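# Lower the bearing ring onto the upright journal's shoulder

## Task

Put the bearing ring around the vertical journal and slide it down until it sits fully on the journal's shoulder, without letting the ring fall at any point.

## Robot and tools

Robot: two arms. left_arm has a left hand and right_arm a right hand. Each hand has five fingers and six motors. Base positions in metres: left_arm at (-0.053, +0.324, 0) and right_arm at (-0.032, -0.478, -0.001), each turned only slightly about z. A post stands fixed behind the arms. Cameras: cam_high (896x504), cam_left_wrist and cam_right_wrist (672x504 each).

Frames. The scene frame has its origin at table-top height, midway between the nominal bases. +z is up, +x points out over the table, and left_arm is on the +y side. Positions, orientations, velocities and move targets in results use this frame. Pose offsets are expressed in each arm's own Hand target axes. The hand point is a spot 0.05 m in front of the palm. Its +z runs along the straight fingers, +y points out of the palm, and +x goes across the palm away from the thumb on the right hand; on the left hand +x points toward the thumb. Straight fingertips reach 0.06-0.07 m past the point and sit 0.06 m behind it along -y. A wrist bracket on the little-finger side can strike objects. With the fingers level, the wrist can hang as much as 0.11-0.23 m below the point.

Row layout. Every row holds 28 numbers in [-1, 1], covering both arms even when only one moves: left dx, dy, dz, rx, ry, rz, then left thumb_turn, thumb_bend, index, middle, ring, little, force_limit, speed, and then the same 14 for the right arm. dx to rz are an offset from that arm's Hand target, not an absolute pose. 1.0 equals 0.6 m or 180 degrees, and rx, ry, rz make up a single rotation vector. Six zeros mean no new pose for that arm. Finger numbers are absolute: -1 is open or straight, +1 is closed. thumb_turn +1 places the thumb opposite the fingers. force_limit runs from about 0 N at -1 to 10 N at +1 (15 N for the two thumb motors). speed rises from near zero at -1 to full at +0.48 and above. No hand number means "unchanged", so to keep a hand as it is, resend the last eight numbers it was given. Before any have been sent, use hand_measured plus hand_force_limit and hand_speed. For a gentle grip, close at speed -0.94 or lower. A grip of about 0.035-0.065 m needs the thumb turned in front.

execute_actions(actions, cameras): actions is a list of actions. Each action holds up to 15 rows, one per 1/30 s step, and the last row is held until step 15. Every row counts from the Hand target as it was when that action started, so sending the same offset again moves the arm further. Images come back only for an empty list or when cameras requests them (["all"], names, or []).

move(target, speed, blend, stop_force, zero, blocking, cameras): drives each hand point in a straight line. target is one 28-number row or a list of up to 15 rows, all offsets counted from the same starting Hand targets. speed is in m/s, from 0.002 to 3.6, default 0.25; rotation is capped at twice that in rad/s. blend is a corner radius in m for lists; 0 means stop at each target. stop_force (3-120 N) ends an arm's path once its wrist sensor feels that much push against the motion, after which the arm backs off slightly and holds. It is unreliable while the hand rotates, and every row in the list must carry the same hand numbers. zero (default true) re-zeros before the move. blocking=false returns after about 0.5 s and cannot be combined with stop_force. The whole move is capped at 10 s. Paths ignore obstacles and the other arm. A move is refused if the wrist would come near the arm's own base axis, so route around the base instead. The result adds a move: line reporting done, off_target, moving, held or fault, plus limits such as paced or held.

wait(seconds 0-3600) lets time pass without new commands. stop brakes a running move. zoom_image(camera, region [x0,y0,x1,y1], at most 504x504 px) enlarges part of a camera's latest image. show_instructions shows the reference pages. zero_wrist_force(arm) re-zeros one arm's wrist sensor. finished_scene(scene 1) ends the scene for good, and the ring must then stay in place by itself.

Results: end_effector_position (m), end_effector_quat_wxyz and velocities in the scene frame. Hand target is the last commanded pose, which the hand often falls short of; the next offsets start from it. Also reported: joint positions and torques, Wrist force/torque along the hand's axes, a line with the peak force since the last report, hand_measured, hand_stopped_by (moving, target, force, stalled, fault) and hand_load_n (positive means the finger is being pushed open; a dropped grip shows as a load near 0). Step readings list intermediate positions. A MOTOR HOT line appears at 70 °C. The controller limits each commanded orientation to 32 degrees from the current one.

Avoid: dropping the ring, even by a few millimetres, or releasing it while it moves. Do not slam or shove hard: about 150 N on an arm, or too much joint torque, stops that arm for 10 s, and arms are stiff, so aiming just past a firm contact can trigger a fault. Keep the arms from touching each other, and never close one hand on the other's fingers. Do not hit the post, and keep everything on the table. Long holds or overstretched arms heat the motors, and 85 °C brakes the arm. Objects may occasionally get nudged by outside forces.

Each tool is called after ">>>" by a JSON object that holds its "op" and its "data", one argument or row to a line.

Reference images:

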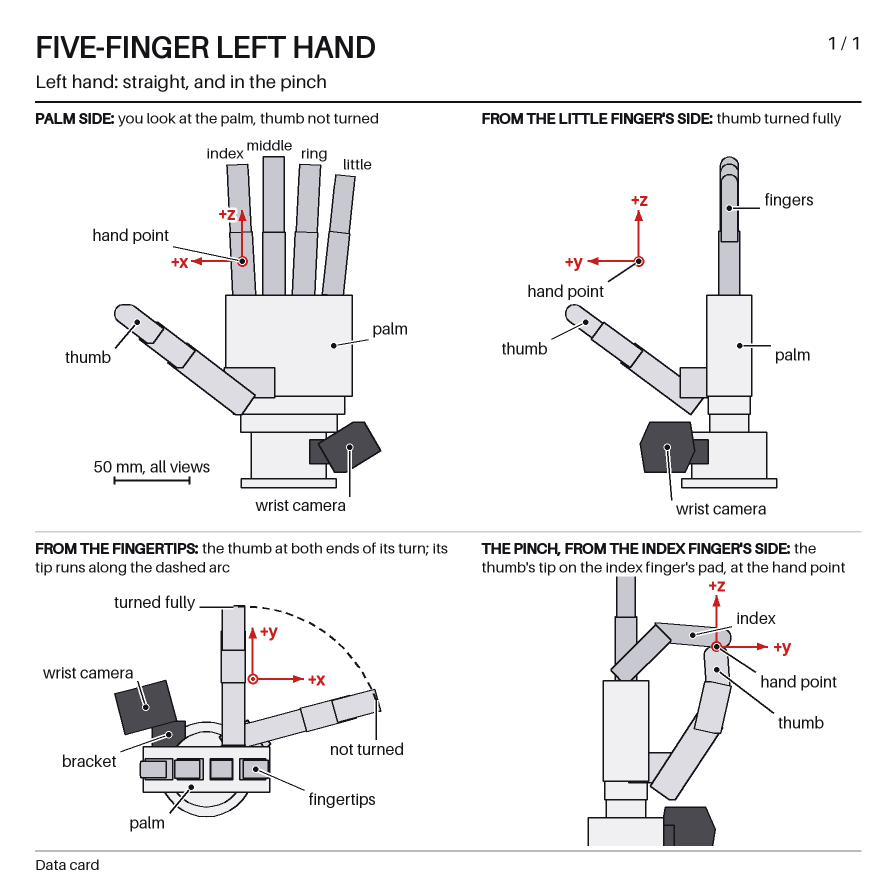

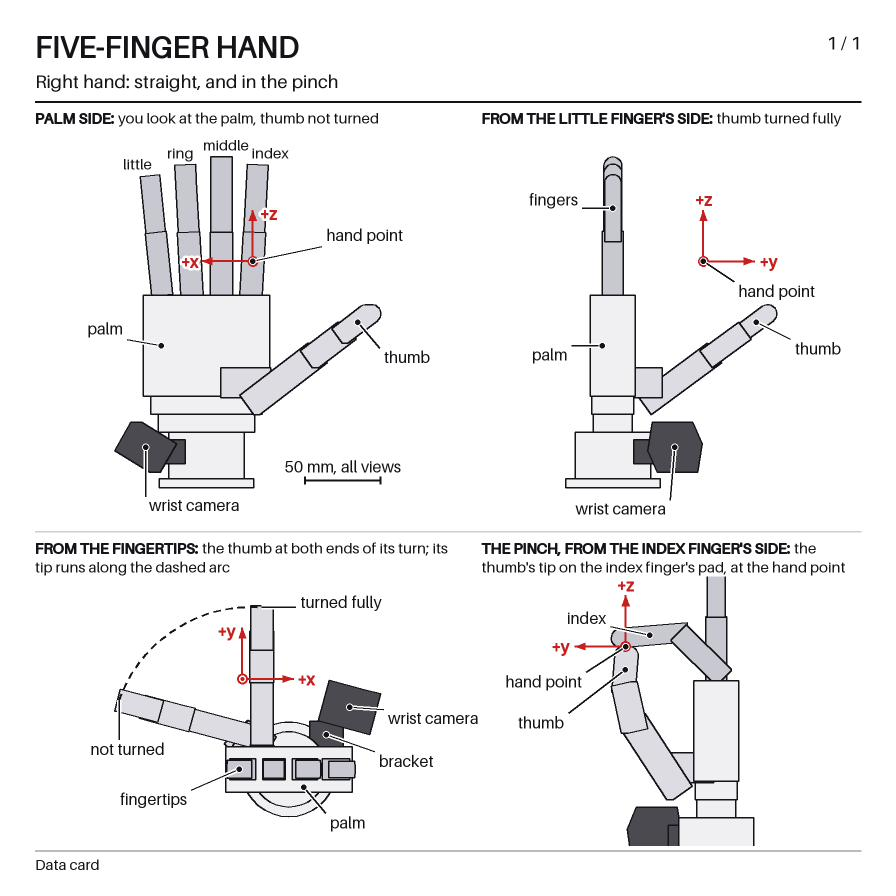

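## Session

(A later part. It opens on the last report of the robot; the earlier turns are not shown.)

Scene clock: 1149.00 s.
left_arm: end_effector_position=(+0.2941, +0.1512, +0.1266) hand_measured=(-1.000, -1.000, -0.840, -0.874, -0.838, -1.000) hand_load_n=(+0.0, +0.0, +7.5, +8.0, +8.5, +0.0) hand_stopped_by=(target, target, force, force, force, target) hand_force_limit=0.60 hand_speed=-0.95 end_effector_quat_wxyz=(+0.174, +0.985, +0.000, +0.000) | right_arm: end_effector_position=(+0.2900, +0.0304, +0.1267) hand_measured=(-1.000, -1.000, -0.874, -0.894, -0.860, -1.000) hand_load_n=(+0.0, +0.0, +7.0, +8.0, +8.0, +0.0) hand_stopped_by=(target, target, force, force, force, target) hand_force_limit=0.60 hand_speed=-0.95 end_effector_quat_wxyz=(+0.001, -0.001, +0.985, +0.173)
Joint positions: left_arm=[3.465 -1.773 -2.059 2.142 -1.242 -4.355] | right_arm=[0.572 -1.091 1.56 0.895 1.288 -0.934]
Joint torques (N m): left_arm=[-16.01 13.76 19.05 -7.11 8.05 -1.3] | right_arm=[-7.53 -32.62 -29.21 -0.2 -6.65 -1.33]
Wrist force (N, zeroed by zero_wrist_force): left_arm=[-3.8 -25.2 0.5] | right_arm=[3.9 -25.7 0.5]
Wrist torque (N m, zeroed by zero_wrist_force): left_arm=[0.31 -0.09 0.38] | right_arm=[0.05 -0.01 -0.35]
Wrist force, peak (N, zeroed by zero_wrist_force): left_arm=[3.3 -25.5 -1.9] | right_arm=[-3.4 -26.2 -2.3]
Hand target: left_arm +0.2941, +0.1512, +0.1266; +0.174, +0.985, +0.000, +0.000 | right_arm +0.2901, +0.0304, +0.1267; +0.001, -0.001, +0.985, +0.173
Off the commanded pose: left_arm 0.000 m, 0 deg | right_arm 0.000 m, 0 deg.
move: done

>>> {"op": "move", "data": {
  "target": [-0.00034,0,0,0,0,0,-1,-1,-0.46,-0.46,-0.46,-1,0.6,-0.95,0.00034,0,0,0,0,0,-1,-1,-0.46,-0.46,-0.46,-1,0.6,-0.95],
  "cameras": [],
  "speed": 0.003
}}

>>> {"op": "move", "data": {
  "target": [0.00008,-0.00286,0.00783,0,0,0,-1,-1,-0.46,-0.46,-0.46,-1,0.6,-0.95,-0.00008,-0.00285,0.00783,0,0,0,-1,-1,-0.46,-0.46,-0.46,-1,0.6,-0.95],
  "cameras": [],
  "speed": 0.003,
  "stop_force": 5
}}

Scene clock: 1157.03 s.
left_arm: end_effector_position=(+0.2939, +0.1512, +0.1266) hand_measured=(-1.000, -1.000, -0.840, -0.874, -0.838, -1.000) hand_load_n=(+0.0, +0.0, +8.0, +8.5, +8.5, +0.0) hand_stopped_by=(target, target, force, force, force, target) hand_force_limit=0.60 hand_speed=-0.95 end_effector_quat_wxyz=(+0.174, +0.985, +0.000, +0.000) | right_arm: end_effector_position=(+0.2899, +0.0303, +0.1267) hand_measured=(-1.000, -1.000, -0.874, -0.894, -0.860, -1.000) hand_load_n=(+0.0, +0.0, +7.0, +8.0, +7.5, +0.0) hand_stopped_by=(target, target, force, force, force, target) hand_force_limit=0.60 hand_speed=-0.95 end_effector_quat_wxyz=(+0.001, -0.001, +0.985, +0.173)
Joint positions: left_arm=[3.465 -1.772 -2.06 2.141 -1.242 -4.355] | right_arm=[0.572 -1.092 1.561 0.895 1.288 -0.933]
Joint torques (N m): left_arm=[6.01 27.45 3.21 -4.6 6.96 1.52] | right_arm=[17.84 -43.87 -16.44 -2.7 -3.5 1.25]
Wrist force (N, zeroed by zero_wrist_force): left_arm=[1.2 -25.5 0.0] | right_arm=[0.8 -25.5 -0.1]
Wrist torque (N m, zeroed by zero_wrist_force): left_arm=[0.33 -0.18 0.63] | right_arm=[0.13 0.14 -0.51]
Wrist force, peak (N, zeroed by zero_wrist_force): left_arm=[0.7 -26.1 -0.2] | right_arm=[4.3 -26.0 0.6]
Hand target: left_arm +0.2939, +0.1512, +0.1266; +0.174, +0.985, +0.000, +0.000 | right_arm +0.2899, +0.0304, +0.1267; +0.001, -0.001, +0.985, +0.173
Off the commanded pose: left_arm 0.000 m, 0 deg | right_arm 0.000 m, 0 deg.
move: done

Scene clock: 1159.43 s.
left_arm: end_effector_position=(+0.2939, +0.1513, +0.1216) hand_measured=(-1.000, -1.000, -0.840, -0.874, -0.838, -1.000) hand_load_n=(-0.5, +0.0, +7.5, +8.0, +8.5, +0.0) hand_stopped_by=(target, target, force, force, force, target) hand_force_limit=0.60 hand_speed=-0.95 end_effector_quat_wxyz=(+0.174, +0.985, +0.000, +0.000) | right_arm: end_effector_position=(+0.2899, +0.0304, +0.1217) hand_measured=(-1.000, -1.000, -0.874, -0.894, -0.860, -1.000) hand_load_n=(+0.0, +0.0, +7.5, +8.0, +7.5, +0.0) hand_stopped_by=(target, target, force, force, force, target) hand_force_limit=0.60 hand_speed=-0.95 end_effector_quat_wxyz=(+0.001, -0.001, +0.985, +0.173)
Joint positions: left_arm=[3.465 -1.781 -2.065 2.156 -1.242 -4.355] | right_arm=[0.572 -1.086 1.567 0.884 1.288 -0.933]
Joint torques (N m): left_arm=[-9.31 12.46 1.56 -2.95 3.79 -0.84] | right_arm=[-4.77 -31.26 -14.76 -2.47 -6.98 -0.47]
Wrist force (N, zeroed by zero_wrist_force): left_arm=[2.4 -25.1 -1.9] | right_arm=[-2.3 -26.0 -2.2]
Wrist torque (N m, zeroed by zero_wrist_force): left_arm=[0.46 -0.20 0.68] | right_arm=[0.19 0.23 -0.67]
Wrist force, peak (N, zeroed by zero_wrist_force): left_arm=[1.6 -25.4 -1.2] | right_arm=[-2.5 -26.2 -1.9]
Hand target: left_arm +0.2939, +0.1512, +0.1216; +0.174, +0.985, +0.000, +0.000 | right_arm +0.2899, +0.0304, +0.1217; +0.001, -0.001, +0.985, +0.173
Off the commanded pose: left_arm 0.000 m, 0 deg | right_arm 0.000 m, 0 deg.
move: done

>>> {"op": "move", "data": {
  "target": [
    [0.00025,0,0,0,0,0,-1,-1,-0.46,-0.46,-0.46,-1,0.6,-0.95,-0.00025,0,0,0,0,0,-1,-1,-0.46,-0.46,-0.46,-1,0.6,-0.95],
    [0.0004,-0.00286,0.00783,0,0,0,-1,-1,-0.46,-0.46,-0.46,-1,0.6,-0.95,-0.0004,-0.00285,0.00783,0,0,0,-1,-1,-0.46,-0.46,-0.46,-1,0.6,-0.95]
  ],
  "cameras": ["cam_left_wrist","cam_right_wrist"],
  "speed": 0.003,
  "stop_force": 5
}}

>>> {"op": "zoom_image", "data": {
  "camera": "cam_left_wrist",
  "region": [170, 60, 430, 340]
}}

>>> {"op": "zoom_image", "data": {
  "camera": "cam_right_wrist",
  "region": [240, 0, 500, 260]
}}

Scene clock: 1173.73 s.
left_arm: end_effector_position=(+0.2942, +0.1512, +0.1166) hand_measured=(-1.000, -1.000, -0.840, -0.874, -0.838, -1.000) hand_load_n=(+0.0, +0.0, +7.5, +7.5, +8.5, +0.0) hand_stopped_by=(target, target, force, force, force, target) hand_force_limit=0.60 hand_speed=-0.95 end_effector_quat_wxyz=(+0.174, +0.985, +0.000, +0.000) | right_arm: end_effector_position=(+0.2902, +0.0304, +0.1167) hand_measured=(-1.000, -1.000, -0.874, -0.894, -0.860, -1.000) hand_load_n=(+0.0, +0.0, +7.5, +7.5, +7.0, +0.0) hand_stopped_by=(target, target, force, force, force, target) hand_force_limit=0.60 hand_speed=-0.95 end_effector_quat_wxyz=(+0.001, -0.001, +0.985, +0.173)
Joint positions: left_arm=[3.465 -1.79 -2.07 2.17 -1.242 -4.355] | right_arm=[0.572 -1.08 1.572 0.873 1.288 -0.934]
Joint torques (N m): left_arm=[-15.96 13.13 2.63 -2.59 7.93 -1.13] | right_arm=[-5.98 -31.71 -15.16 -2.76 -7.07 -1.31]
Wrist force (N, zeroed by zero_wrist_force): left_arm=[0.7 -24.2 -0.3] | right_arm=[0.5 -25.3 -0.6]
Wrist torque (N m, zeroed by zero_wrist_force): left_arm=[0.41 -0.16 0.57] | right_arm=[0.15 0.10 -0.48]
Wrist force, peak (N, zeroed by zero_wrist_force): left_arm=[2.6 -25.7 -1.9] | right_arm=[-2.0 -26.1 -2.1]
Hand target: left_arm +0.2942, +0.1512, +0.1166; +0.174, +0.985, +0.000, +0.000 | right_arm +0.2902, +0.0304, +0.1167; +0.001, -0.001, +0.985, +0.173
Off the commanded pose: left_arm 0.000 m, 0 deg | right_arm 0.000 m, 0 deg.
move: done

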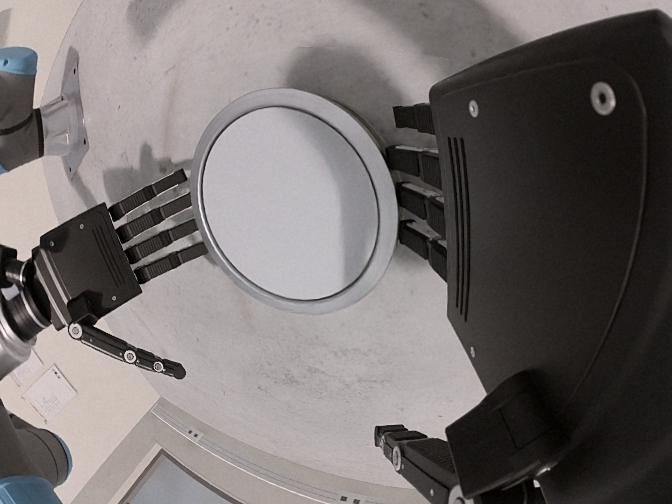

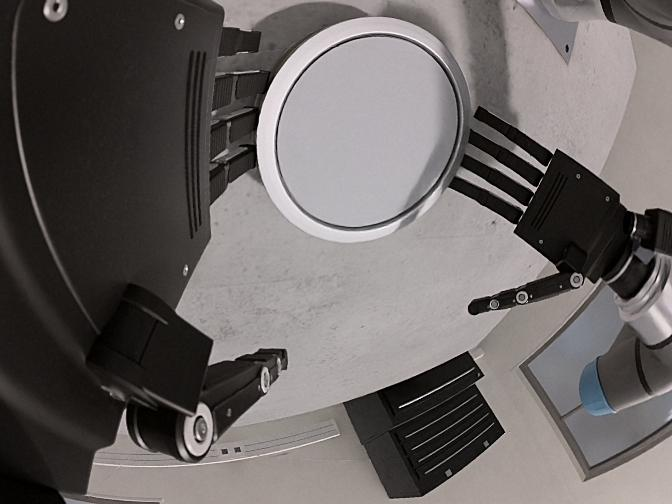

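Scaled by 1.800 from the camera's image (finer frame: 960x720).

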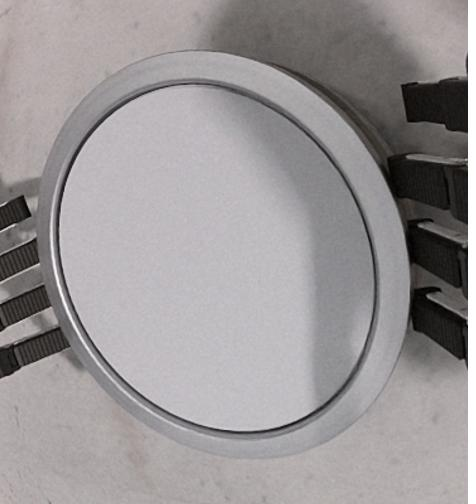

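Scaled by 1.938 from the camera's image (finer frame: 960x720).

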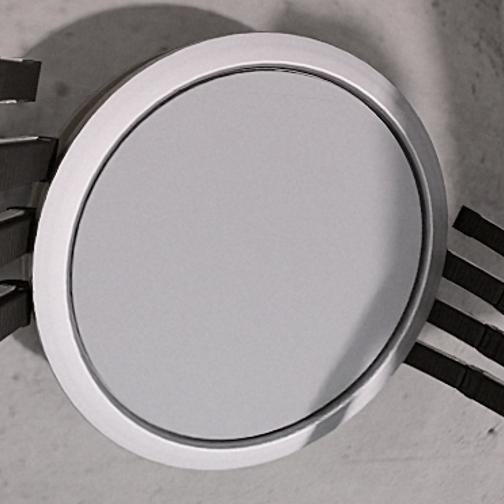

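>>> {"op": "move", "data": {
  "target": [0.00015,-0.00286,0.00783,0,0,0,-1,-1,-0.46,-0.46,-0.46,-1,0.6,-0.95,-0.00015,-0.00285,0.00783,0,0,0,-1,-1,-0.46,-0.46,-0.46,-1,0.6,-0.95],
  "cameras": [],
  "speed": 0.003,
  "stop_force": 5
}}

Scene clock: 1181.60 s.
left_arm: end_effector_position=(+0.2942, +0.1512, +0.1140) hand_measured=(-1.000, -1.000, -0.840, -0.874, -0.838, -1.000) hand_load_n=(+0.0, +0.0, +5.5, +6.0, +6.0, +0.0) hand_stopped_by=(target, target, force, force, force, target) hand_force_limit=0.60 hand_speed=-0.95 end_effector_quat_wxyz=(+0.174, +0.985, +0.000, +0.000) | right_arm: end_effector_position=(+0.2902, +0.0304, +0.1142) hand_measured=(-1.000, -1.000, -0.874, -0.894, -0.860, -1.000) hand_load_n=(+0.0, +0.0, +4.5, +5.5, +5.0, +0.0) hand_stopped_by=(target, target, force, force, force, target) hand_force_limit=0.60 hand_speed=-0.95 end_effector_quat_wxyz=(+0.001, -0.001, +0.985, +0.173)
Joint positions: left_arm=[3.465 -1.795 -2.073 2.177 -1.242 -4.355] | right_arm=[0.572 -1.078 1.575 0.867 1.288 -0.934]
Joint torques (N m): left_arm=[-13.98 28.97 16.69 -6.85 6.16 -1.07] | right_arm=[-7.19 -41.9 -23.93 1.37 -5.3 -1.1]
Wrist force (N, zeroed by zero_wrist_force): left_arm=[-0.1 -17.4 -1.2] | right_arm=[-0.6 -16.6 -1.3]
Wrist torque (N m, zeroed by zero_wrist_force): left_arm=[0.43 -0.07 0.35] | right_arm=[0.15 0.13 -0.33]
Wrist force, peak (N, zeroed by zero_wrist_force): left_arm=[0.5 -24.5 -0.1] | right_arm=[0.6 -25.6 -0.9]
Hand target: left_arm +0.2942, +0.1512, +0.1140; +0.174, +0.985, +0.000, +0.000 (not the last commanded pose) | right_arm +0.2902, +0.0304, +0.1142; +0.001, -0.001, +0.985, +0.173 (not the last commanded pose)
Off the commanded pose: left_arm 0.002 m, 0 deg | right_arm 0.002 m, 0 deg.
move: contact (left_arm, right_arm)

>>> {"op": "wait", "data": {
  "seconds": 0.1,
  "cameras": ["all"]
}}

>>> {"op": "zoom_image", "data": {
  "camera": "cam_high",
  "region": [430, 140, 530, 240]
}}

>>> {"op": "zoom_image", "data": {
  "camera": "cam_left_wrist",
  "region": [270, 60, 430, 240]
}}

>>> {"op": "zoom_image", "data": {
  "camera": "cam_right_wrist",
  "region": [240, 0, 500, 260]
}}

Scene clock: 1191.43 s.
left_arm: end_effector_position=(+0.2942, +0.1512, +0.1140) hand_measured=(-1.000, -1.000, -0.840, -0.874, -0.838, -1.000) hand_load_n=(+0.0, +0.0, +5.5, +6.0, +6.0, +0.0) hand_stopped_by=(target, target, force, force, force, target) hand_force_limit=0.60 hand_speed=-0.95 end_effector_quat_wxyz=(+0.174, +0.985, +0.000, +0.000) | right_arm: end_effector_position=(+0.2902, +0.0304, +0.1142) hand_measured=(-1.000, -1.000, -0.874, -0.894, -0.860, -1.000) hand_load_n=(+0.0, +0.0, +4.5, +5.5, +5.0, +0.0) hand_stopped_by=(target, target, force, force, force, target) hand_force_limit=0.60 hand_speed=-0.95 end_effector_quat_wxyz=(+0.001, -0.001, +0.985, +0.173)
Joint positions: left_arm=[3.465 -1.795 -2.073 2.177 -1.242 -4.355] | right_arm=[0.572 -1.078 1.575 0.867 1.288 -0.934]
Joint torques (N m): left_arm=[-11.69 28.22 16.08 -6.32 6.24 -0.56] | right_arm=[-4.3 -41.87 -25.12 1.04 -5.25 -0.34]
Wrist force (N, zeroed by zero_wrist_force): left_arm=[0.2 -17.4 -1.1] | right_arm=[-0.3 -16.5 -1.0]
Wrist torque (N m, zeroed by zero_wrist_force): left_arm=[0.42 -0.11 0.37] | right_arm=[0.16 0.09 -0.30]
Wrist force, peak (N, zeroed by zero_wrist_force): left_arm=[0.0 -17.7 -1.2] | right_arm=[-0.1 -17.0 -1.3]
Hand target: left_arm +0.2942, +0.1512, +0.1140; +0.174, +0.985, +0.000, +0.000 (not the last commanded pose) | right_arm +0.2902, +0.0304, +0.1142; +0.001, -0.001, +0.985, +0.173 (not the last commanded pose)
Off the commanded pose: left_arm 0.002 m, 0 deg | right_arm 0.002 m, 0 deg.
wait: 0.10 s; at rest from the start

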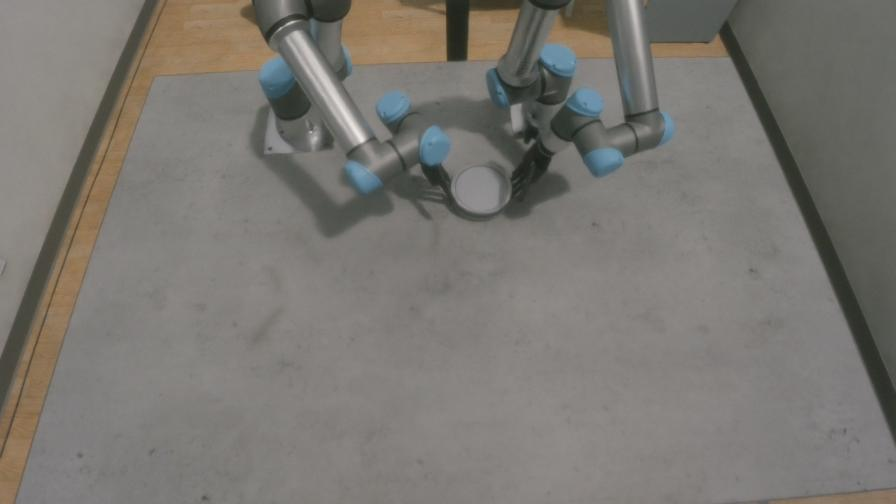

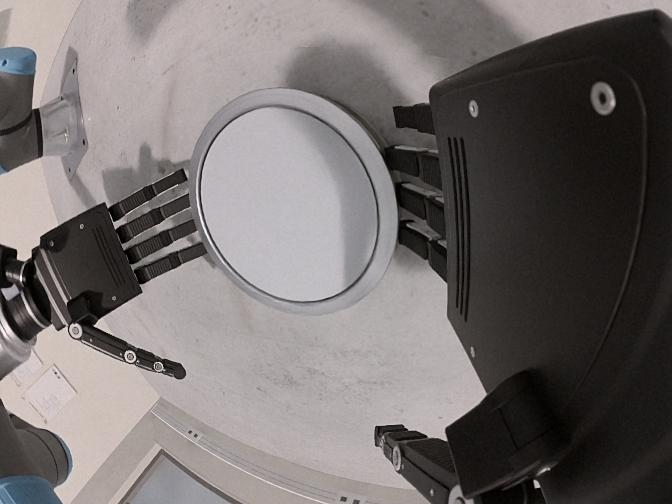

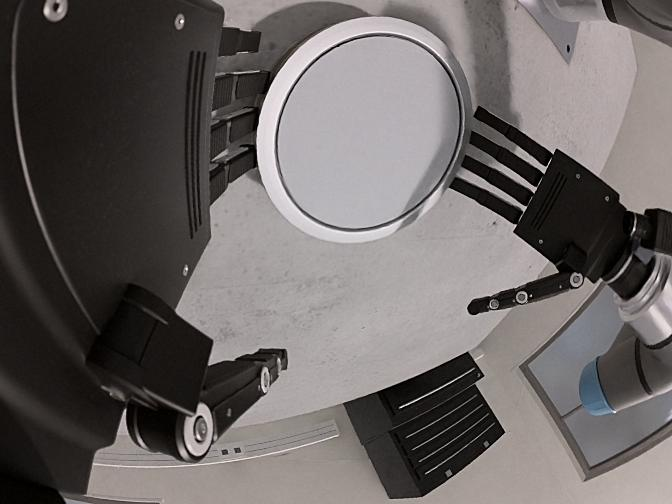

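Scaled by 5.040 from the camera's image (finer frame: 1280x720).

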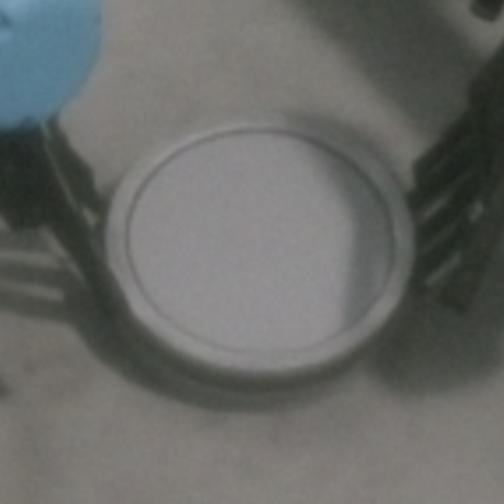

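Scaled by 2.800 from the camera's image (finer frame: 960x720).

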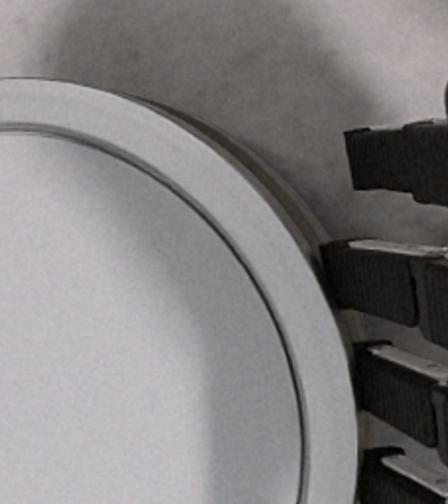

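Scaled by 1.938 from the camera's image (finer frame: 960x720).

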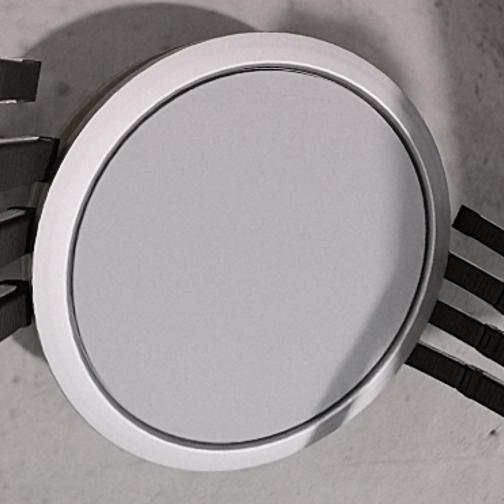

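>>> {"op": "move", "data": {
  "target": [0,-0.00057,0.00157,0,0,0,-1,-1,-0.46,-0.46,-0.46,-1,0.6,-0.95,0,-0.00057,0.00157,0,0,0,-1,-1,-0.46,-0.46,-0.46,-1,0.6,-0.95],
  "cameras": [],
  "speed": 0.002,
  "stop_force": 4
}}

Scene clock: 1207.63 s.
left_arm: end_effector_position=(+0.2942, +0.1512, +0.1134) hand_measured=(-1.000, -1.000, -0.840, -0.874, -0.838, -1.000) hand_load_n=(+0.0, +0.0, +4.5, +6.0, +5.0, +0.0) hand_stopped_by=(target, target, force, force, force, target) hand_force_limit=0.60 hand_speed=-0.95 end_effector_quat_wxyz=(+0.174, +0.985, +0.000, +0.000) | right_arm: end_effector_position=(+0.2903, +0.0304, +0.1138) hand_measured=(-1.000, -1.000, -0.874, -0.894, -0.860, -1.000) hand_load_n=(+0.0, +0.0, +3.5, +5.5, +4.0, +0.0) hand_stopped_by=(target, target, force, force, force, target) hand_force_limit=0.60 hand_speed=-0.95 end_effector_quat_wxyz=(+0.001, -0.001, +0.985, +0.174)
Joint positions: left_arm=[3.465 -1.796 -2.073 2.179 -1.242 -4.355] | right_arm=[0.572 -1.077 1.575 0.866 1.288 -0.934]
Joint torques (N m): left_arm=[-9.31 26.83 16.43 -6.68 5.75 -0.09] | right_arm=[-1.33 -40.78 -23.27 1.54 -4.55 0.1]
Wrist force (N, zeroed by zero_wrist_force): left_arm=[0.4 -16.0 -3.9] | right_arm=[-0.8 -15.1 -4.0]
Wrist torque (N m, zeroed by zero_wrist_force): left_arm=[0.56 -0.15 0.35] | right_arm=[0.28 0.21 -0.30]
Wrist force, peak (N, zeroed by zero_wrist_force): left_arm=[-0.6 -17.5 -3.6] | right_arm=[0.8 -17.6 -3.6]
Hand target: left_arm +0.2942, +0.1512, +0.1134; +0.174, +0.985, +0.000, +0.000 | right_arm +0.2903, +0.0304, +0.1138; +0.001, -0.001, +0.985, +0.174 (not the last commanded pose)
Off the commanded pose: left_arm 0.000 m, 0 deg | right_arm 0.001 m, 0 deg.
move: contact (left_arm, right_arm)

>>> {"op": "execute_actions", "data": {
  "actions": [
    [[0,0,0,0,0,0,-1,-1,-1,-1,-1,-1,0.6,-0.93,0,0,0,0,0,0,-1,-1,-1,-1,-1,-1,0.6,-0.93]],
    [[0,0,0,0,0,0,-1,-1,-1,-1,-1,-1,0.6,-0.93,0,0,0,0,0,0,-1,-1,-1,-1,-1,-1,0.6,-0.93]],
    [[0,0,0,0,0,0,-1,-1,-1,-1,-1,-1,0.6,-0.93,0,0,0,0,0,0,-1,-1,-1,-1,-1,-1,0.6,-0.93]],
    [[0,0,0,0,0,0,-1,-1,-1,-1,-1,-1,0.6,-0.93,0,0,0,0,0,0,-1,-1,-1,-1,-1,-1,0.6,-0.93]]
  ],
  "cameras": ["all"]
}}

>>> {"op": "zoom_image", "data": {
  "camera": "cam_high",
  "region": [430, 140, 530, 240]
}}

>>> {"op": "zoom_image", "data": {
  "camera": "cam_left_wrist",
  "region": [170, 60, 430, 340]
}}

>>> {"op": "zoom_image", "data": {
  "camera": "cam_right_wrist",
  "region": [240, 0, 500, 260]
}}

Scene clock: 1222.77 s.
left_arm: end_effector_position=(+0.2942, +0.1512, +0.1134) hand_measured=(-1.000, -1.000, -1.000, -1.000, -1.000, -1.000) hand_load_n=(+0.0, +0.0, +0.0, +0.0, +0.0, +0.0) hand_stopped_by=(target, target, target, target, target, target) hand_force_limit=0.60 hand_speed=-0.93 end_effector_quat_wxyz=(+0.174, +0.985, +0.000, +0.000) | right_arm: end_effector_position=(+0.2903, +0.0304, +0.1138) hand_measured=(-1.000, -1.000, -1.000, -1.000, -1.000, -1.000) hand_load_n=(+0.0, +0.0, +0.0, +0.0, +0.0, +0.0) hand_stopped_by=(target, target, target, target, target, target) hand_force_limit=0.60 hand_speed=-0.93 end_effector_quat_wxyz=(+0.001, -0.001, +0.985, +0.174)
Joint positions: left_arm=[3.465 -1.796 -2.073 2.179 -1.242 -4.355] | right_arm=[0.572 -1.077 1.575 0.866 1.288 -0.934]
Joint torques (N m): left_arm=[-10.06 24.96 15.65 -0.63 -2.14 -0.32] | right_arm=[-0.35 -30.78 -9.05 1.03 0.93 0.11]
Wrist force (N, zeroed by zero_wrist_force): left_arm=[0.2 -0.4 0.4] | right_arm=[-0.3 0.1 0.1]
Wrist torque (N m, zeroed by zero_wrist_force): left_arm=[-0.08 -0.03 -0.03] | right_arm=[-0.02 0.06 0.06]
Wrist force, peak (N, zeroed by zero_wrist_force): left_arm=[0.3 -16.5 -3.8] | right_arm=[-0.7 -15.3 -4.0]
Hand target: left_arm +0.2942, +0.1512, +0.1134; +0.174, +0.985, +0.000, +0.000 | right_arm +0.2903, +0.0304, +0.1138; +0.001, -0.001, +0.985, +0.174
Off the commanded pose: left_arm 0.000 m, 0 deg | right_arm 0.000 m, 0 deg.
Step readings (end_effector_position of left_arm | right_arm):
0: (+0.2942, +0.1512, +0.1134) | (+0.2903, +0.0304, +0.1138)
1: (+0.2942, +0.1512, +0.1134) | (+0.2903, +0.0304, +0.1138)
2: (+0.2942, +0.1512, +0.1134) | (+0.2903, +0.0304, +0.1138)
4: (+0.2942, +0.1512, +0.1134) | (+0.2903, +0.0304, +0.1138)
8: (+0.2942, +0.1512, +0.1134) | (+0.2903, +0.0304, +0.1138)
15: (+0.2942, +0.1512, +0.1134) | (+0.2903, +0.0304, +0.1138)
16: (+0.2942, +0.1512, +0.1134) | (+0.2903, +0.0304, +0.1138)
17: (+0.2942, +0.1512, +0.1134) | (+0.2903, +0.0304, +0.1138)
19: (+0.2942, +0.1512, +0.1134) | (+0.2903, +0.0304, +0.1138)
23: (+0.2942, +0.1512, +0.1134) | (+0.2903, +0.0304, +0.1138)
30: (+0.2942, +0.1512, +0.1134) | (+0.2903, +0.0304, +0.1138)
31: (+0.2942, +0.1512, +0.1134) | (+0.2903, +0.0304, +0.1138)
32: (+0.2942, +0.1512, +0.1134) | (+0.2903, +0.0304, +0.1138)
34: (+0.2942, +0.1512, +0.1134) | (+0.2903, +0.0304, +0.1138)
38: (+0.2942, +0.1512, +0.1134) | (+0.2903, +0.0304, +0.1138)
45: (+0.2942, +0.1512, +0.1134) | (+0.2903, +0.0304, +0.1138)
46: (+0.2942, +0.1512, +0.1134) | (+0.2903, +0.0304, +0.1138)
47: (+0.2942, +0.1512, +0.1134) | (+0.2903, +0.0304, +0.1138)
49: (+0.2942, +0.1512, +0.1134) | (+0.2903, +0.0304, +0.1138)
53: (+0.2942, +0.1512, +0.1134) | (+0.2903, +0.0304, +0.1138)
60: (+0.2942, +0.1512, +0.1134) | (+0.2903, +0.0304, +0.1138)

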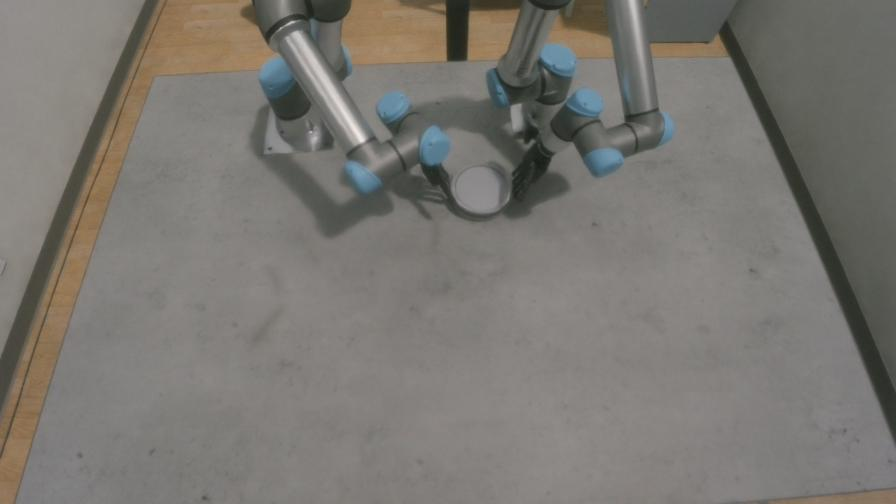

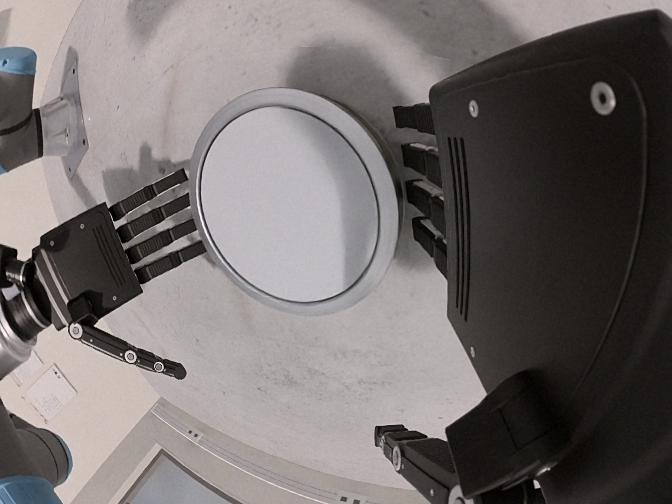

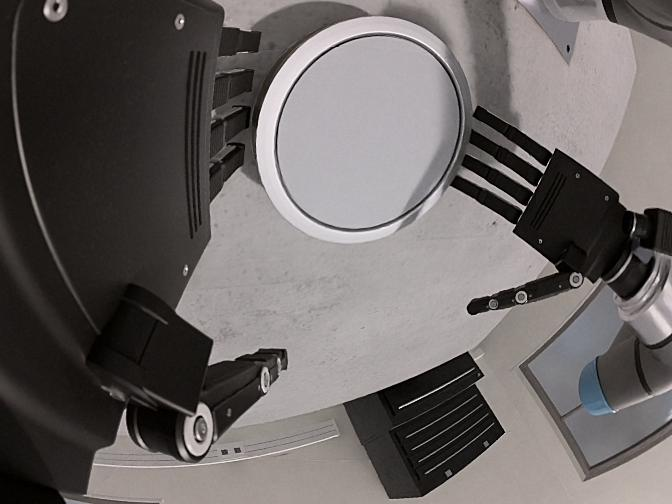

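Scaled by 5.040 from the camera's image (finer frame: 1280x720).

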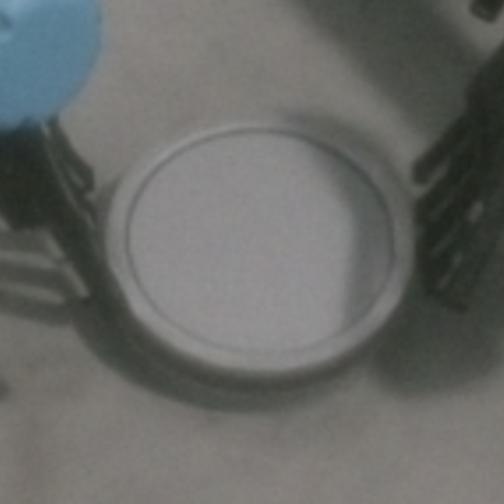

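Scaled by 1.800 from the camera's image (finer frame: 960x720).

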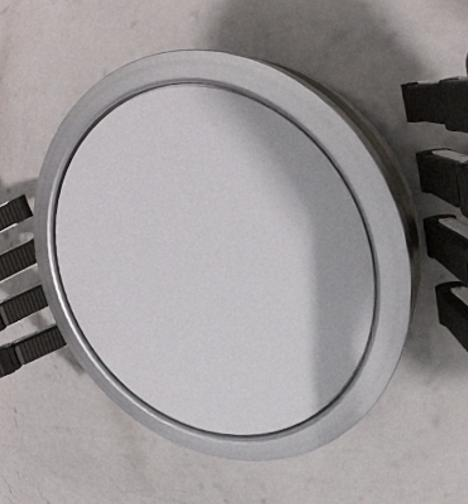

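Scaled by 1.938 from the camera's image (finer frame: 960x720).

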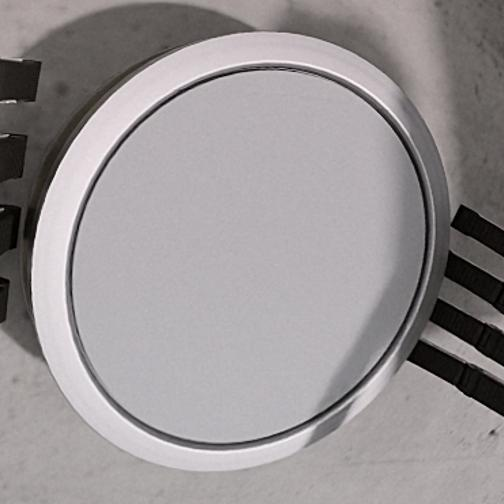

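>>> {"op": "move", "data": {
  "target": [
    [0,-0.0313,-0.0114,0,0,0,-1,-1,-1,-1,-1,-1,0.6,-0.93,0,-0.0313,-0.0114,0,0,0,-1,-1,-1,-1,-1,-1,0.6,-0.93],
    [0,-0.0046,-0.0845,0,0,0,-1,-1,-1,-1,-1,-1,0.6,-0.93,0,-0.0046,-0.0845,0,0,0,-1,-1,-1,-1,-1,-1,0.6,-0.93]
  ],
  "cameras": ["all"],
  "speed": 0.05
}}

Scene clock: 1243.93 s.
left_arm: end_effector_position=(+0.2942, +0.1711, +0.1600) hand_measured=(-1.000, -1.000, -1.000, -1.000, -1.000, -1.000) hand_load_n=(+0.0, +0.0, -0.5, +0.0, +0.0, +0.0) hand_stopped_by=(target, target, target, target, target, target) hand_force_limit=0.60 hand_speed=-0.93 end_effector_quat_wxyz=(+0.174, +0.985, +0.000, +0.000) | right_arm: end_effector_position=(+0.2902, +0.0105, +0.1604) hand_measured=(-1.000, -1.000, -1.000, -1.000, -1.000, -1.000) hand_load_n=(+0.0, +0.0, +0.0, +0.0, +0.5, +0.0) hand_stopped_by=(target, target, target, target, target, target) hand_force_limit=0.60 hand_speed=-0.93 end_effector_quat_wxyz=(+0.001, -0.001, +0.985, +0.174)
Joint positions: left_arm=[3.529 -1.72 -2.025 2.033 -1.25 -4.288] | right_arm=[0.534 -1.158 1.569 0.963 1.28 -0.972]
Joint torques (N m): left_arm=[7.68 26.44 19.33 -4.44 0 1.5] | right_arm=[12.87 -37.4 -19.56 3.51 -0.08 0.03]
Wrist force (N, zeroed by zero_wrist_force): left_arm=[0.2 -0.2 0.5] | right_arm=[-0.2 0.1 -0.3]
Wrist torque (N m, zeroed by zero_wrist_force): left_arm=[-0.07 -0.03 -0.08] | right_arm=[-0.02 0.07 0.10]
Wrist force, peak (N, zeroed by zero_wrist_force): left_arm=[0.6 -0.6 0.8] | right_arm=[-0.5 0.0 0.5]
Hand target: left_arm +0.2942, +0.1712, +0.1601; +0.174, +0.985, +0.000, +0.000 | right_arm +0.2902, +0.0105, +0.1605; +0.001, -0.001, +0.985, +0.174
Off the commanded pose: left_arm 0.000 m, 0 deg | right_arm 0.000 m, 0 deg.
move: done

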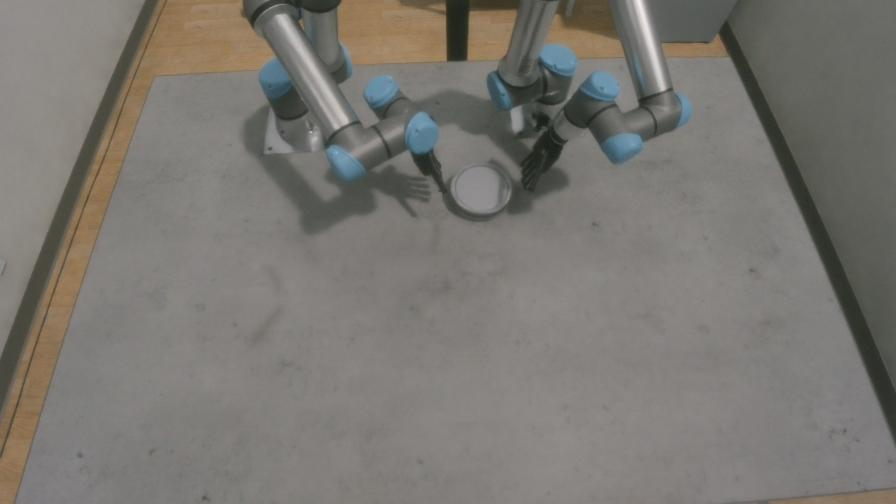

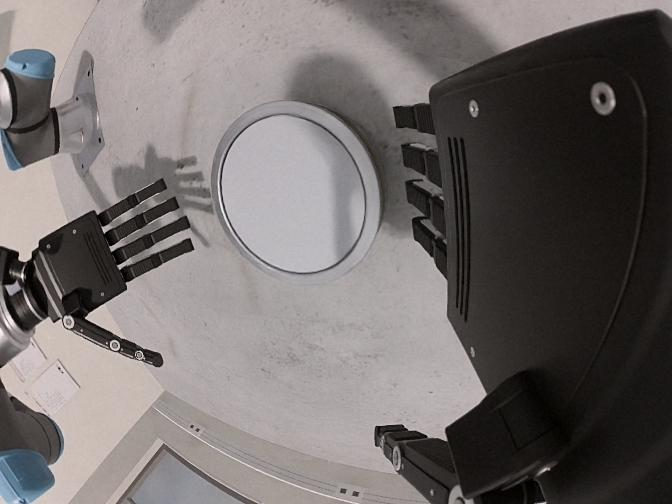

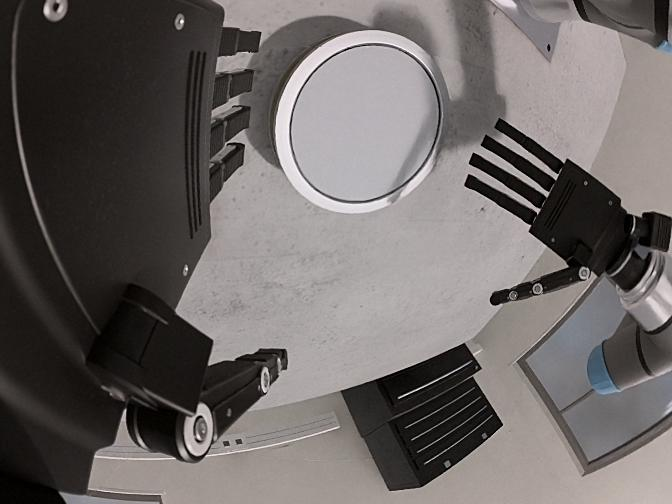

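>>> {"op": "zoom_image", "data": {
  "camera": "cam_high",
  "region": [441, 155, 521, 230]
}}

>>> {"op": "zoom_image", "data": {
  "camera": "cam_left_wrist",
  "region": [200, 80, 400, 300]
}}

>>> {"op": "zoom_image", "data": {
  "camera": "cam_right_wrist",
  "region": [260, 10, 460, 230]
}}

Scaled by 6.300 from the camera's image (finer frame: 1280x720).

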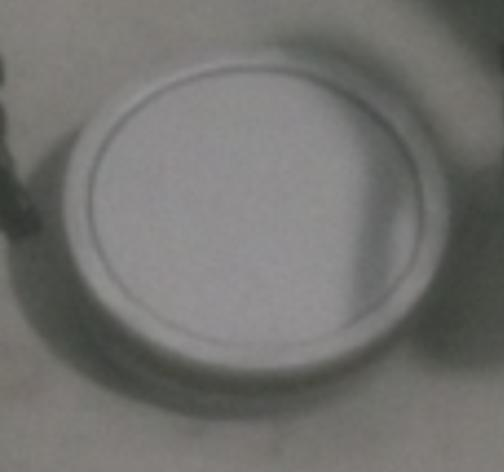

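Scaled by 2.291 from the camera's image (finer frame: 960x720).

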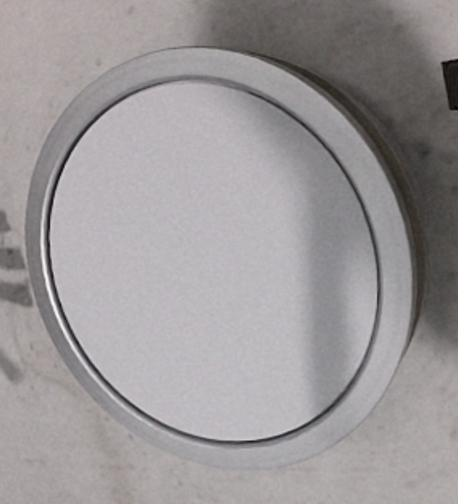

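Scaled by 2.291 from the camera's image (finer frame: 960x720).

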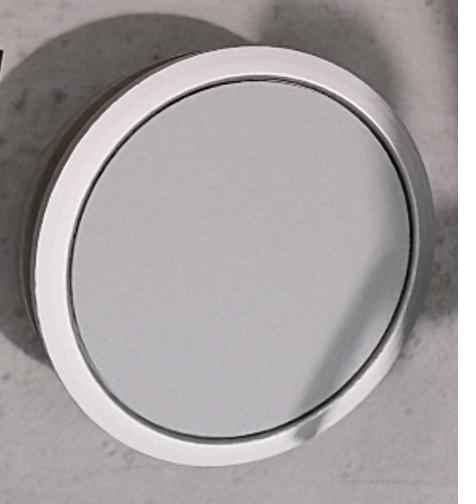

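>>> {"op": "move", "data": {
  "target": [0,0.0534,0.0195,0,0,0,-1,-1,-1,-1,-1,-1,0.6,-0.93,0,0.0556,0.0202,0,0,0,-1,-1,-1,-1,-1,-1,0.6,-0.93],
  "cameras": [],
  "speed": 0.05
}}

>>> {"op": "move", "data": {
  "target": [0,-0.0103,0.0282,0,0,0,-1,-1,-1,-1,-1,-1,0.6,-0.93,0,-0.0103,0.0282,0,0,0,-1,-1,-1,-1,-1,-1,0.6,-0.93],
  "cameras": ["all"],
  "speed": 0.01,
  "stop_force": 4
}}

Scene clock: 1261.57 s.
left_arm: end_effector_position=(+0.2942, +0.1371, +0.1601) hand_measured=(-1.000, -1.000, -1.000, -1.000, -1.000, -1.000) hand_load_n=(+0.0, +0.0, +0.0, +0.0, -0.5, +0.0) hand_stopped_by=(target, target, target, target, target, target) hand_force_limit=0.60 hand_speed=-0.93 end_effector_quat_wxyz=(+0.174, +0.985, +0.000, +0.000) | right_arm: end_effector_position=(+0.2901, +0.0459, +0.1605) hand_measured=(-1.000, -1.000, -1.000, -1.000, -1.000, -1.000) hand_load_n=(+0.0, +0.0, +0.0, +0.0, +0.0, +0.0) hand_stopped_by=(target, target, target, target, target, target) hand_force_limit=0.60 hand_speed=-0.93 end_effector_quat_wxyz=(+0.001, -0.001, +0.985, +0.174)
Joint positions: left_arm=[3.419 -1.722 -2.011 2.058 -1.237 -4.404] | right_arm=[0.6 -1.098 1.474 0.98 1.294 -0.905]
Joint torques (N m): left_arm=[-11.02 11.63 19.52 0.03 2.59 -0.93] | right_arm=[12.36 -28.79 -21.09 3.38 1.35 1.58]
Wrist force (N, zeroed by zero_wrist_force): left_arm=[0.1 -0.2 0.6] | right_arm=[-0.4 0.3 0.2]
Wrist torque (N m, zeroed by zero_wrist_force): left_arm=[-0.06 -0.01 0.00] | right_arm=[0.00 0.07 -0.02]
Wrist force, peak (N, zeroed by zero_wrist_force): left_arm=[0.3 -0.6 0.8] | right_arm=[-0.8 0.8 0.4]
Hand target: left_arm +0.2942, +0.1371, +0.1600; +0.174, +0.985, +0.000, +0.000 | right_arm +0.2901, +0.0460, +0.1605; +0.001, -0.001, +0.985, +0.174
Off the commanded pose: left_arm 0.000 m, 0 deg | right_arm 0.000 m, 0 deg.
move: done

Scene clock: 1264.20 s.
left_arm: end_effector_position=(+0.2942, +0.1371, +0.1420) hand_measured=(-1.000, -1.000, -1.000, -1.000, -1.000, -1.000) hand_load_n=(+0.0, +0.0, +0.0, +0.0, +0.0, +0.0) hand_stopped_by=(target, target, target, target, target, target) hand_force_limit=0.60 hand_speed=-0.93 end_effector_quat_wxyz=(+0.174, +0.985, +0.000, +0.000) | right_arm: end_effector_position=(+0.2902, +0.0459, +0.1425) hand_measured=(-1.000, -1.000, -1.000, -1.000, -1.000, -1.000) hand_load_n=(+0.0, -0.5, +0.0, +0.0, +0.0, +0.0) hand_stopped_by=(target, target, target, target, target, target) hand_force_limit=0.60 hand_speed=-0.93 end_effector_quat_wxyz=(+0.001, -0.001, +0.985, +0.173)
Joint positions: left_arm=[3.418 -1.749 -2.034 2.108 -1.237 -4.404] | right_arm=[0.6 -1.081 1.498 0.939 1.294 -0.905]
Joint torques (N m): left_arm=[1.36 11.9 5.8 0.12 0.4 0.83] | right_arm=[-12.22 -28 -8.89 0.67 -1.04 -0.24]
Wrist force (N, zeroed by zero_wrist_force): left_arm=[0.3 -0.4 0.6] | right_arm=[-0.6 0.1 0.2]
Wrist torque (N m, zeroed by zero_wrist_force): left_arm=[-0.10 -0.05 0.02] | right_arm=[-0.03 0.10 -0.04]
Wrist force, peak (N, zeroed by zero_wrist_force): left_arm=[0.2 -0.4 0.9] | right_arm=[-1.0 0.4 0.3]
Hand target: left_arm +0.2942, +0.1371, +0.1420; +0.174, +0.985, +0.000, +0.000 | right_arm +0.2902, +0.0459, +0.1425; +0.001, -0.001, +0.985, +0.174
Off the commanded pose: left_arm 0.000 m, 0 deg | right_arm 0.000 m, 0 deg.
move: done

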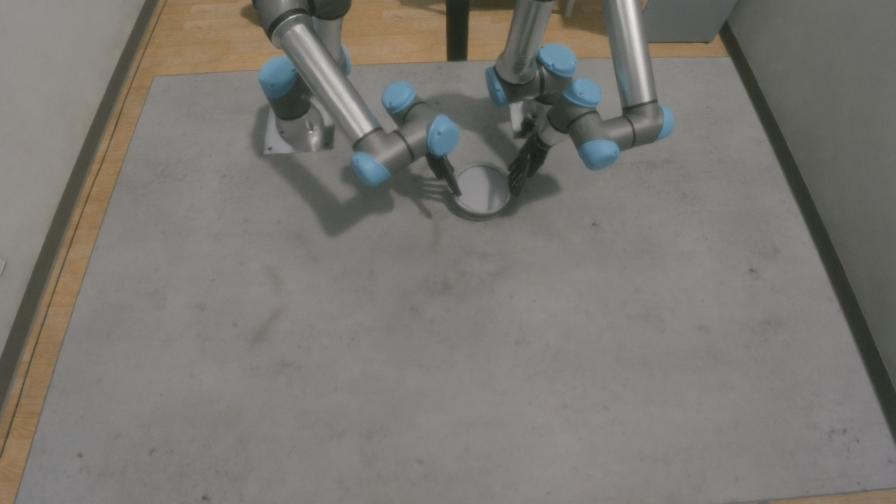

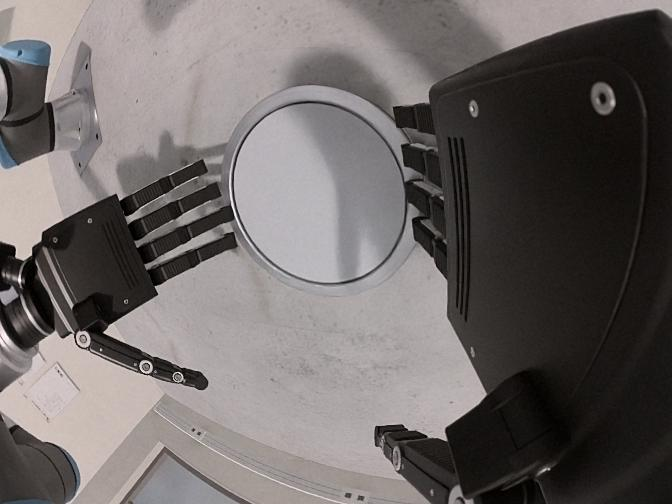

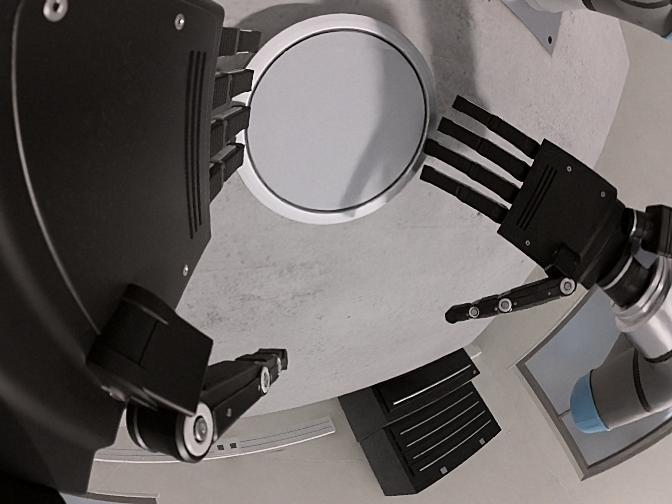

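>>> {"op": "move", "data": {
  "target": [0,-0.008,0.0219,0,0,0,-1,-1,-1,-1,-1,-1,0.6,-0.93,0,-0.008,0.0219,0,0,0,-1,-1,-1,-1,-1,-1,0.6,-0.93],
  "cameras": ["all"],
  "speed": 0.004,
  "stop_force": 6
}}

Scene clock: 1271.53 s.
left_arm: end_effector_position=(+0.2942, +0.1371, +0.1399) hand_measured=(-1.000, -1.000, -1.000, -1.000, -1.000, -1.000) hand_load_n=(+0.0, +0.0, +0.0, -1.5, +0.0, +0.0) hand_stopped_by=(target, target, target, target, target, target) hand_force_limit=0.60 hand_speed=-0.93 end_effector_quat_wxyz=(+0.174, +0.985, +0.000, +0.000) | right_arm: end_effector_position=(+0.2902, +0.0459, +0.1402) hand_measured=(-1.000, -1.000, -1.000, -1.000, -1.000, -1.000) hand_load_n=(+0.0, +0.0, +0.0, -1.5, +0.0, +0.0) hand_stopped_by=(target, target, target, target, target, target) hand_force_limit=0.60 hand_speed=-0.93 end_effector_quat_wxyz=(+0.001, -0.001, +0.985, +0.174)
Joint positions: left_arm=[3.418 -1.753 -2.036 2.114 -1.237 -4.404] | right_arm=[0.599 -1.079 1.501 0.934 1.294 -0.905]
Joint torques (N m): left_arm=[9.57 25.88 17.69 -4.49 -1.65 0.81] | right_arm=[-10.82 -37.47 -18.71 3.28 -1.54 -0.18]
Wrist force (N, zeroed by zero_wrist_force): left_arm=[0.0 0.7 -5.7] | right_arm=[-0.8 1.6 -5.5]
Wrist torque (N m, zeroed by zero_wrist_force): left_arm=[0.26 -0.18 -0.03] | right_arm=[0.29 0.23 -0.02]
Wrist force, peak (N, zeroed by zero_wrist_force): left_arm=[0.7 0.8 -7.8] | right_arm=[-0.9 2.0 -7.2]
Hand target: left_arm +0.2942, +0.1371, +0.1399; +0.174, +0.985, +0.000, +0.000 (not the last commanded pose) | right_arm +0.2902, +0.0459, +0.1402; +0.001, -0.001, +0.985, +0.174 (not the last commanded pose)
Off the commanded pose: left_arm 0.012 m, 0 deg | right_arm 0.012 m, 0 deg.
move: contact (left_arm, right_arm)

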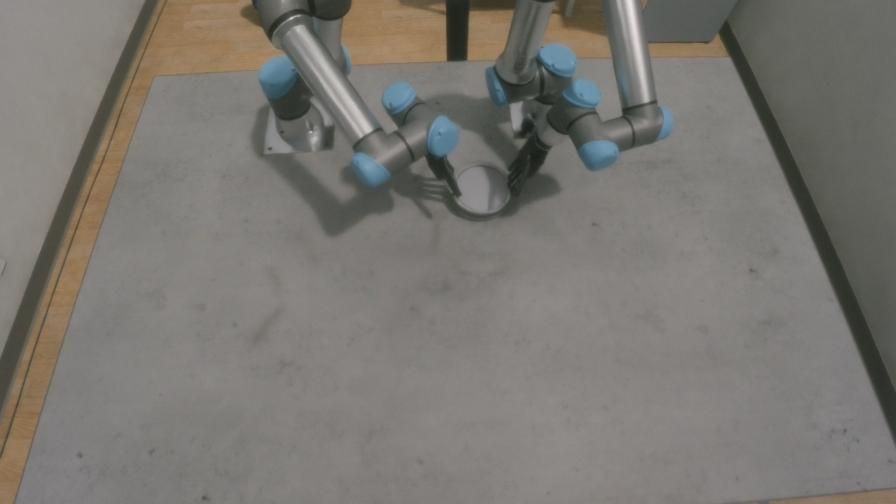

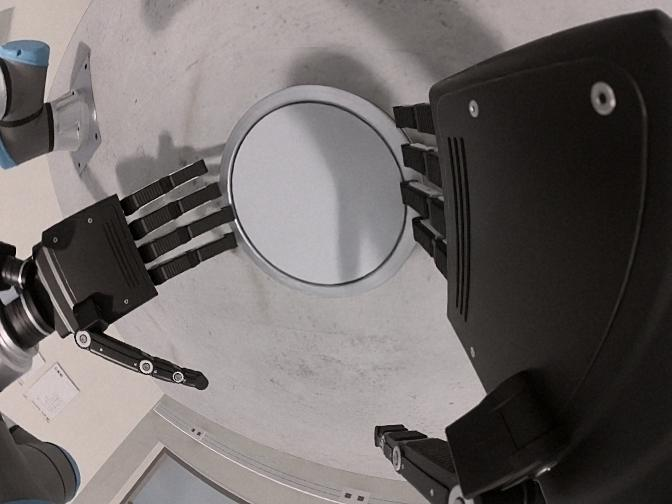

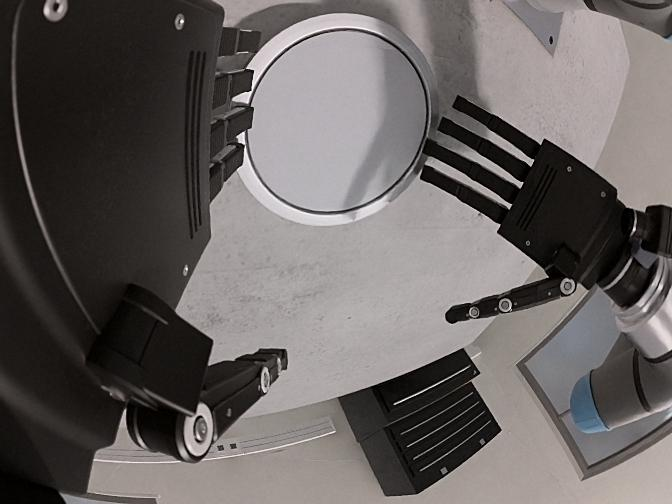

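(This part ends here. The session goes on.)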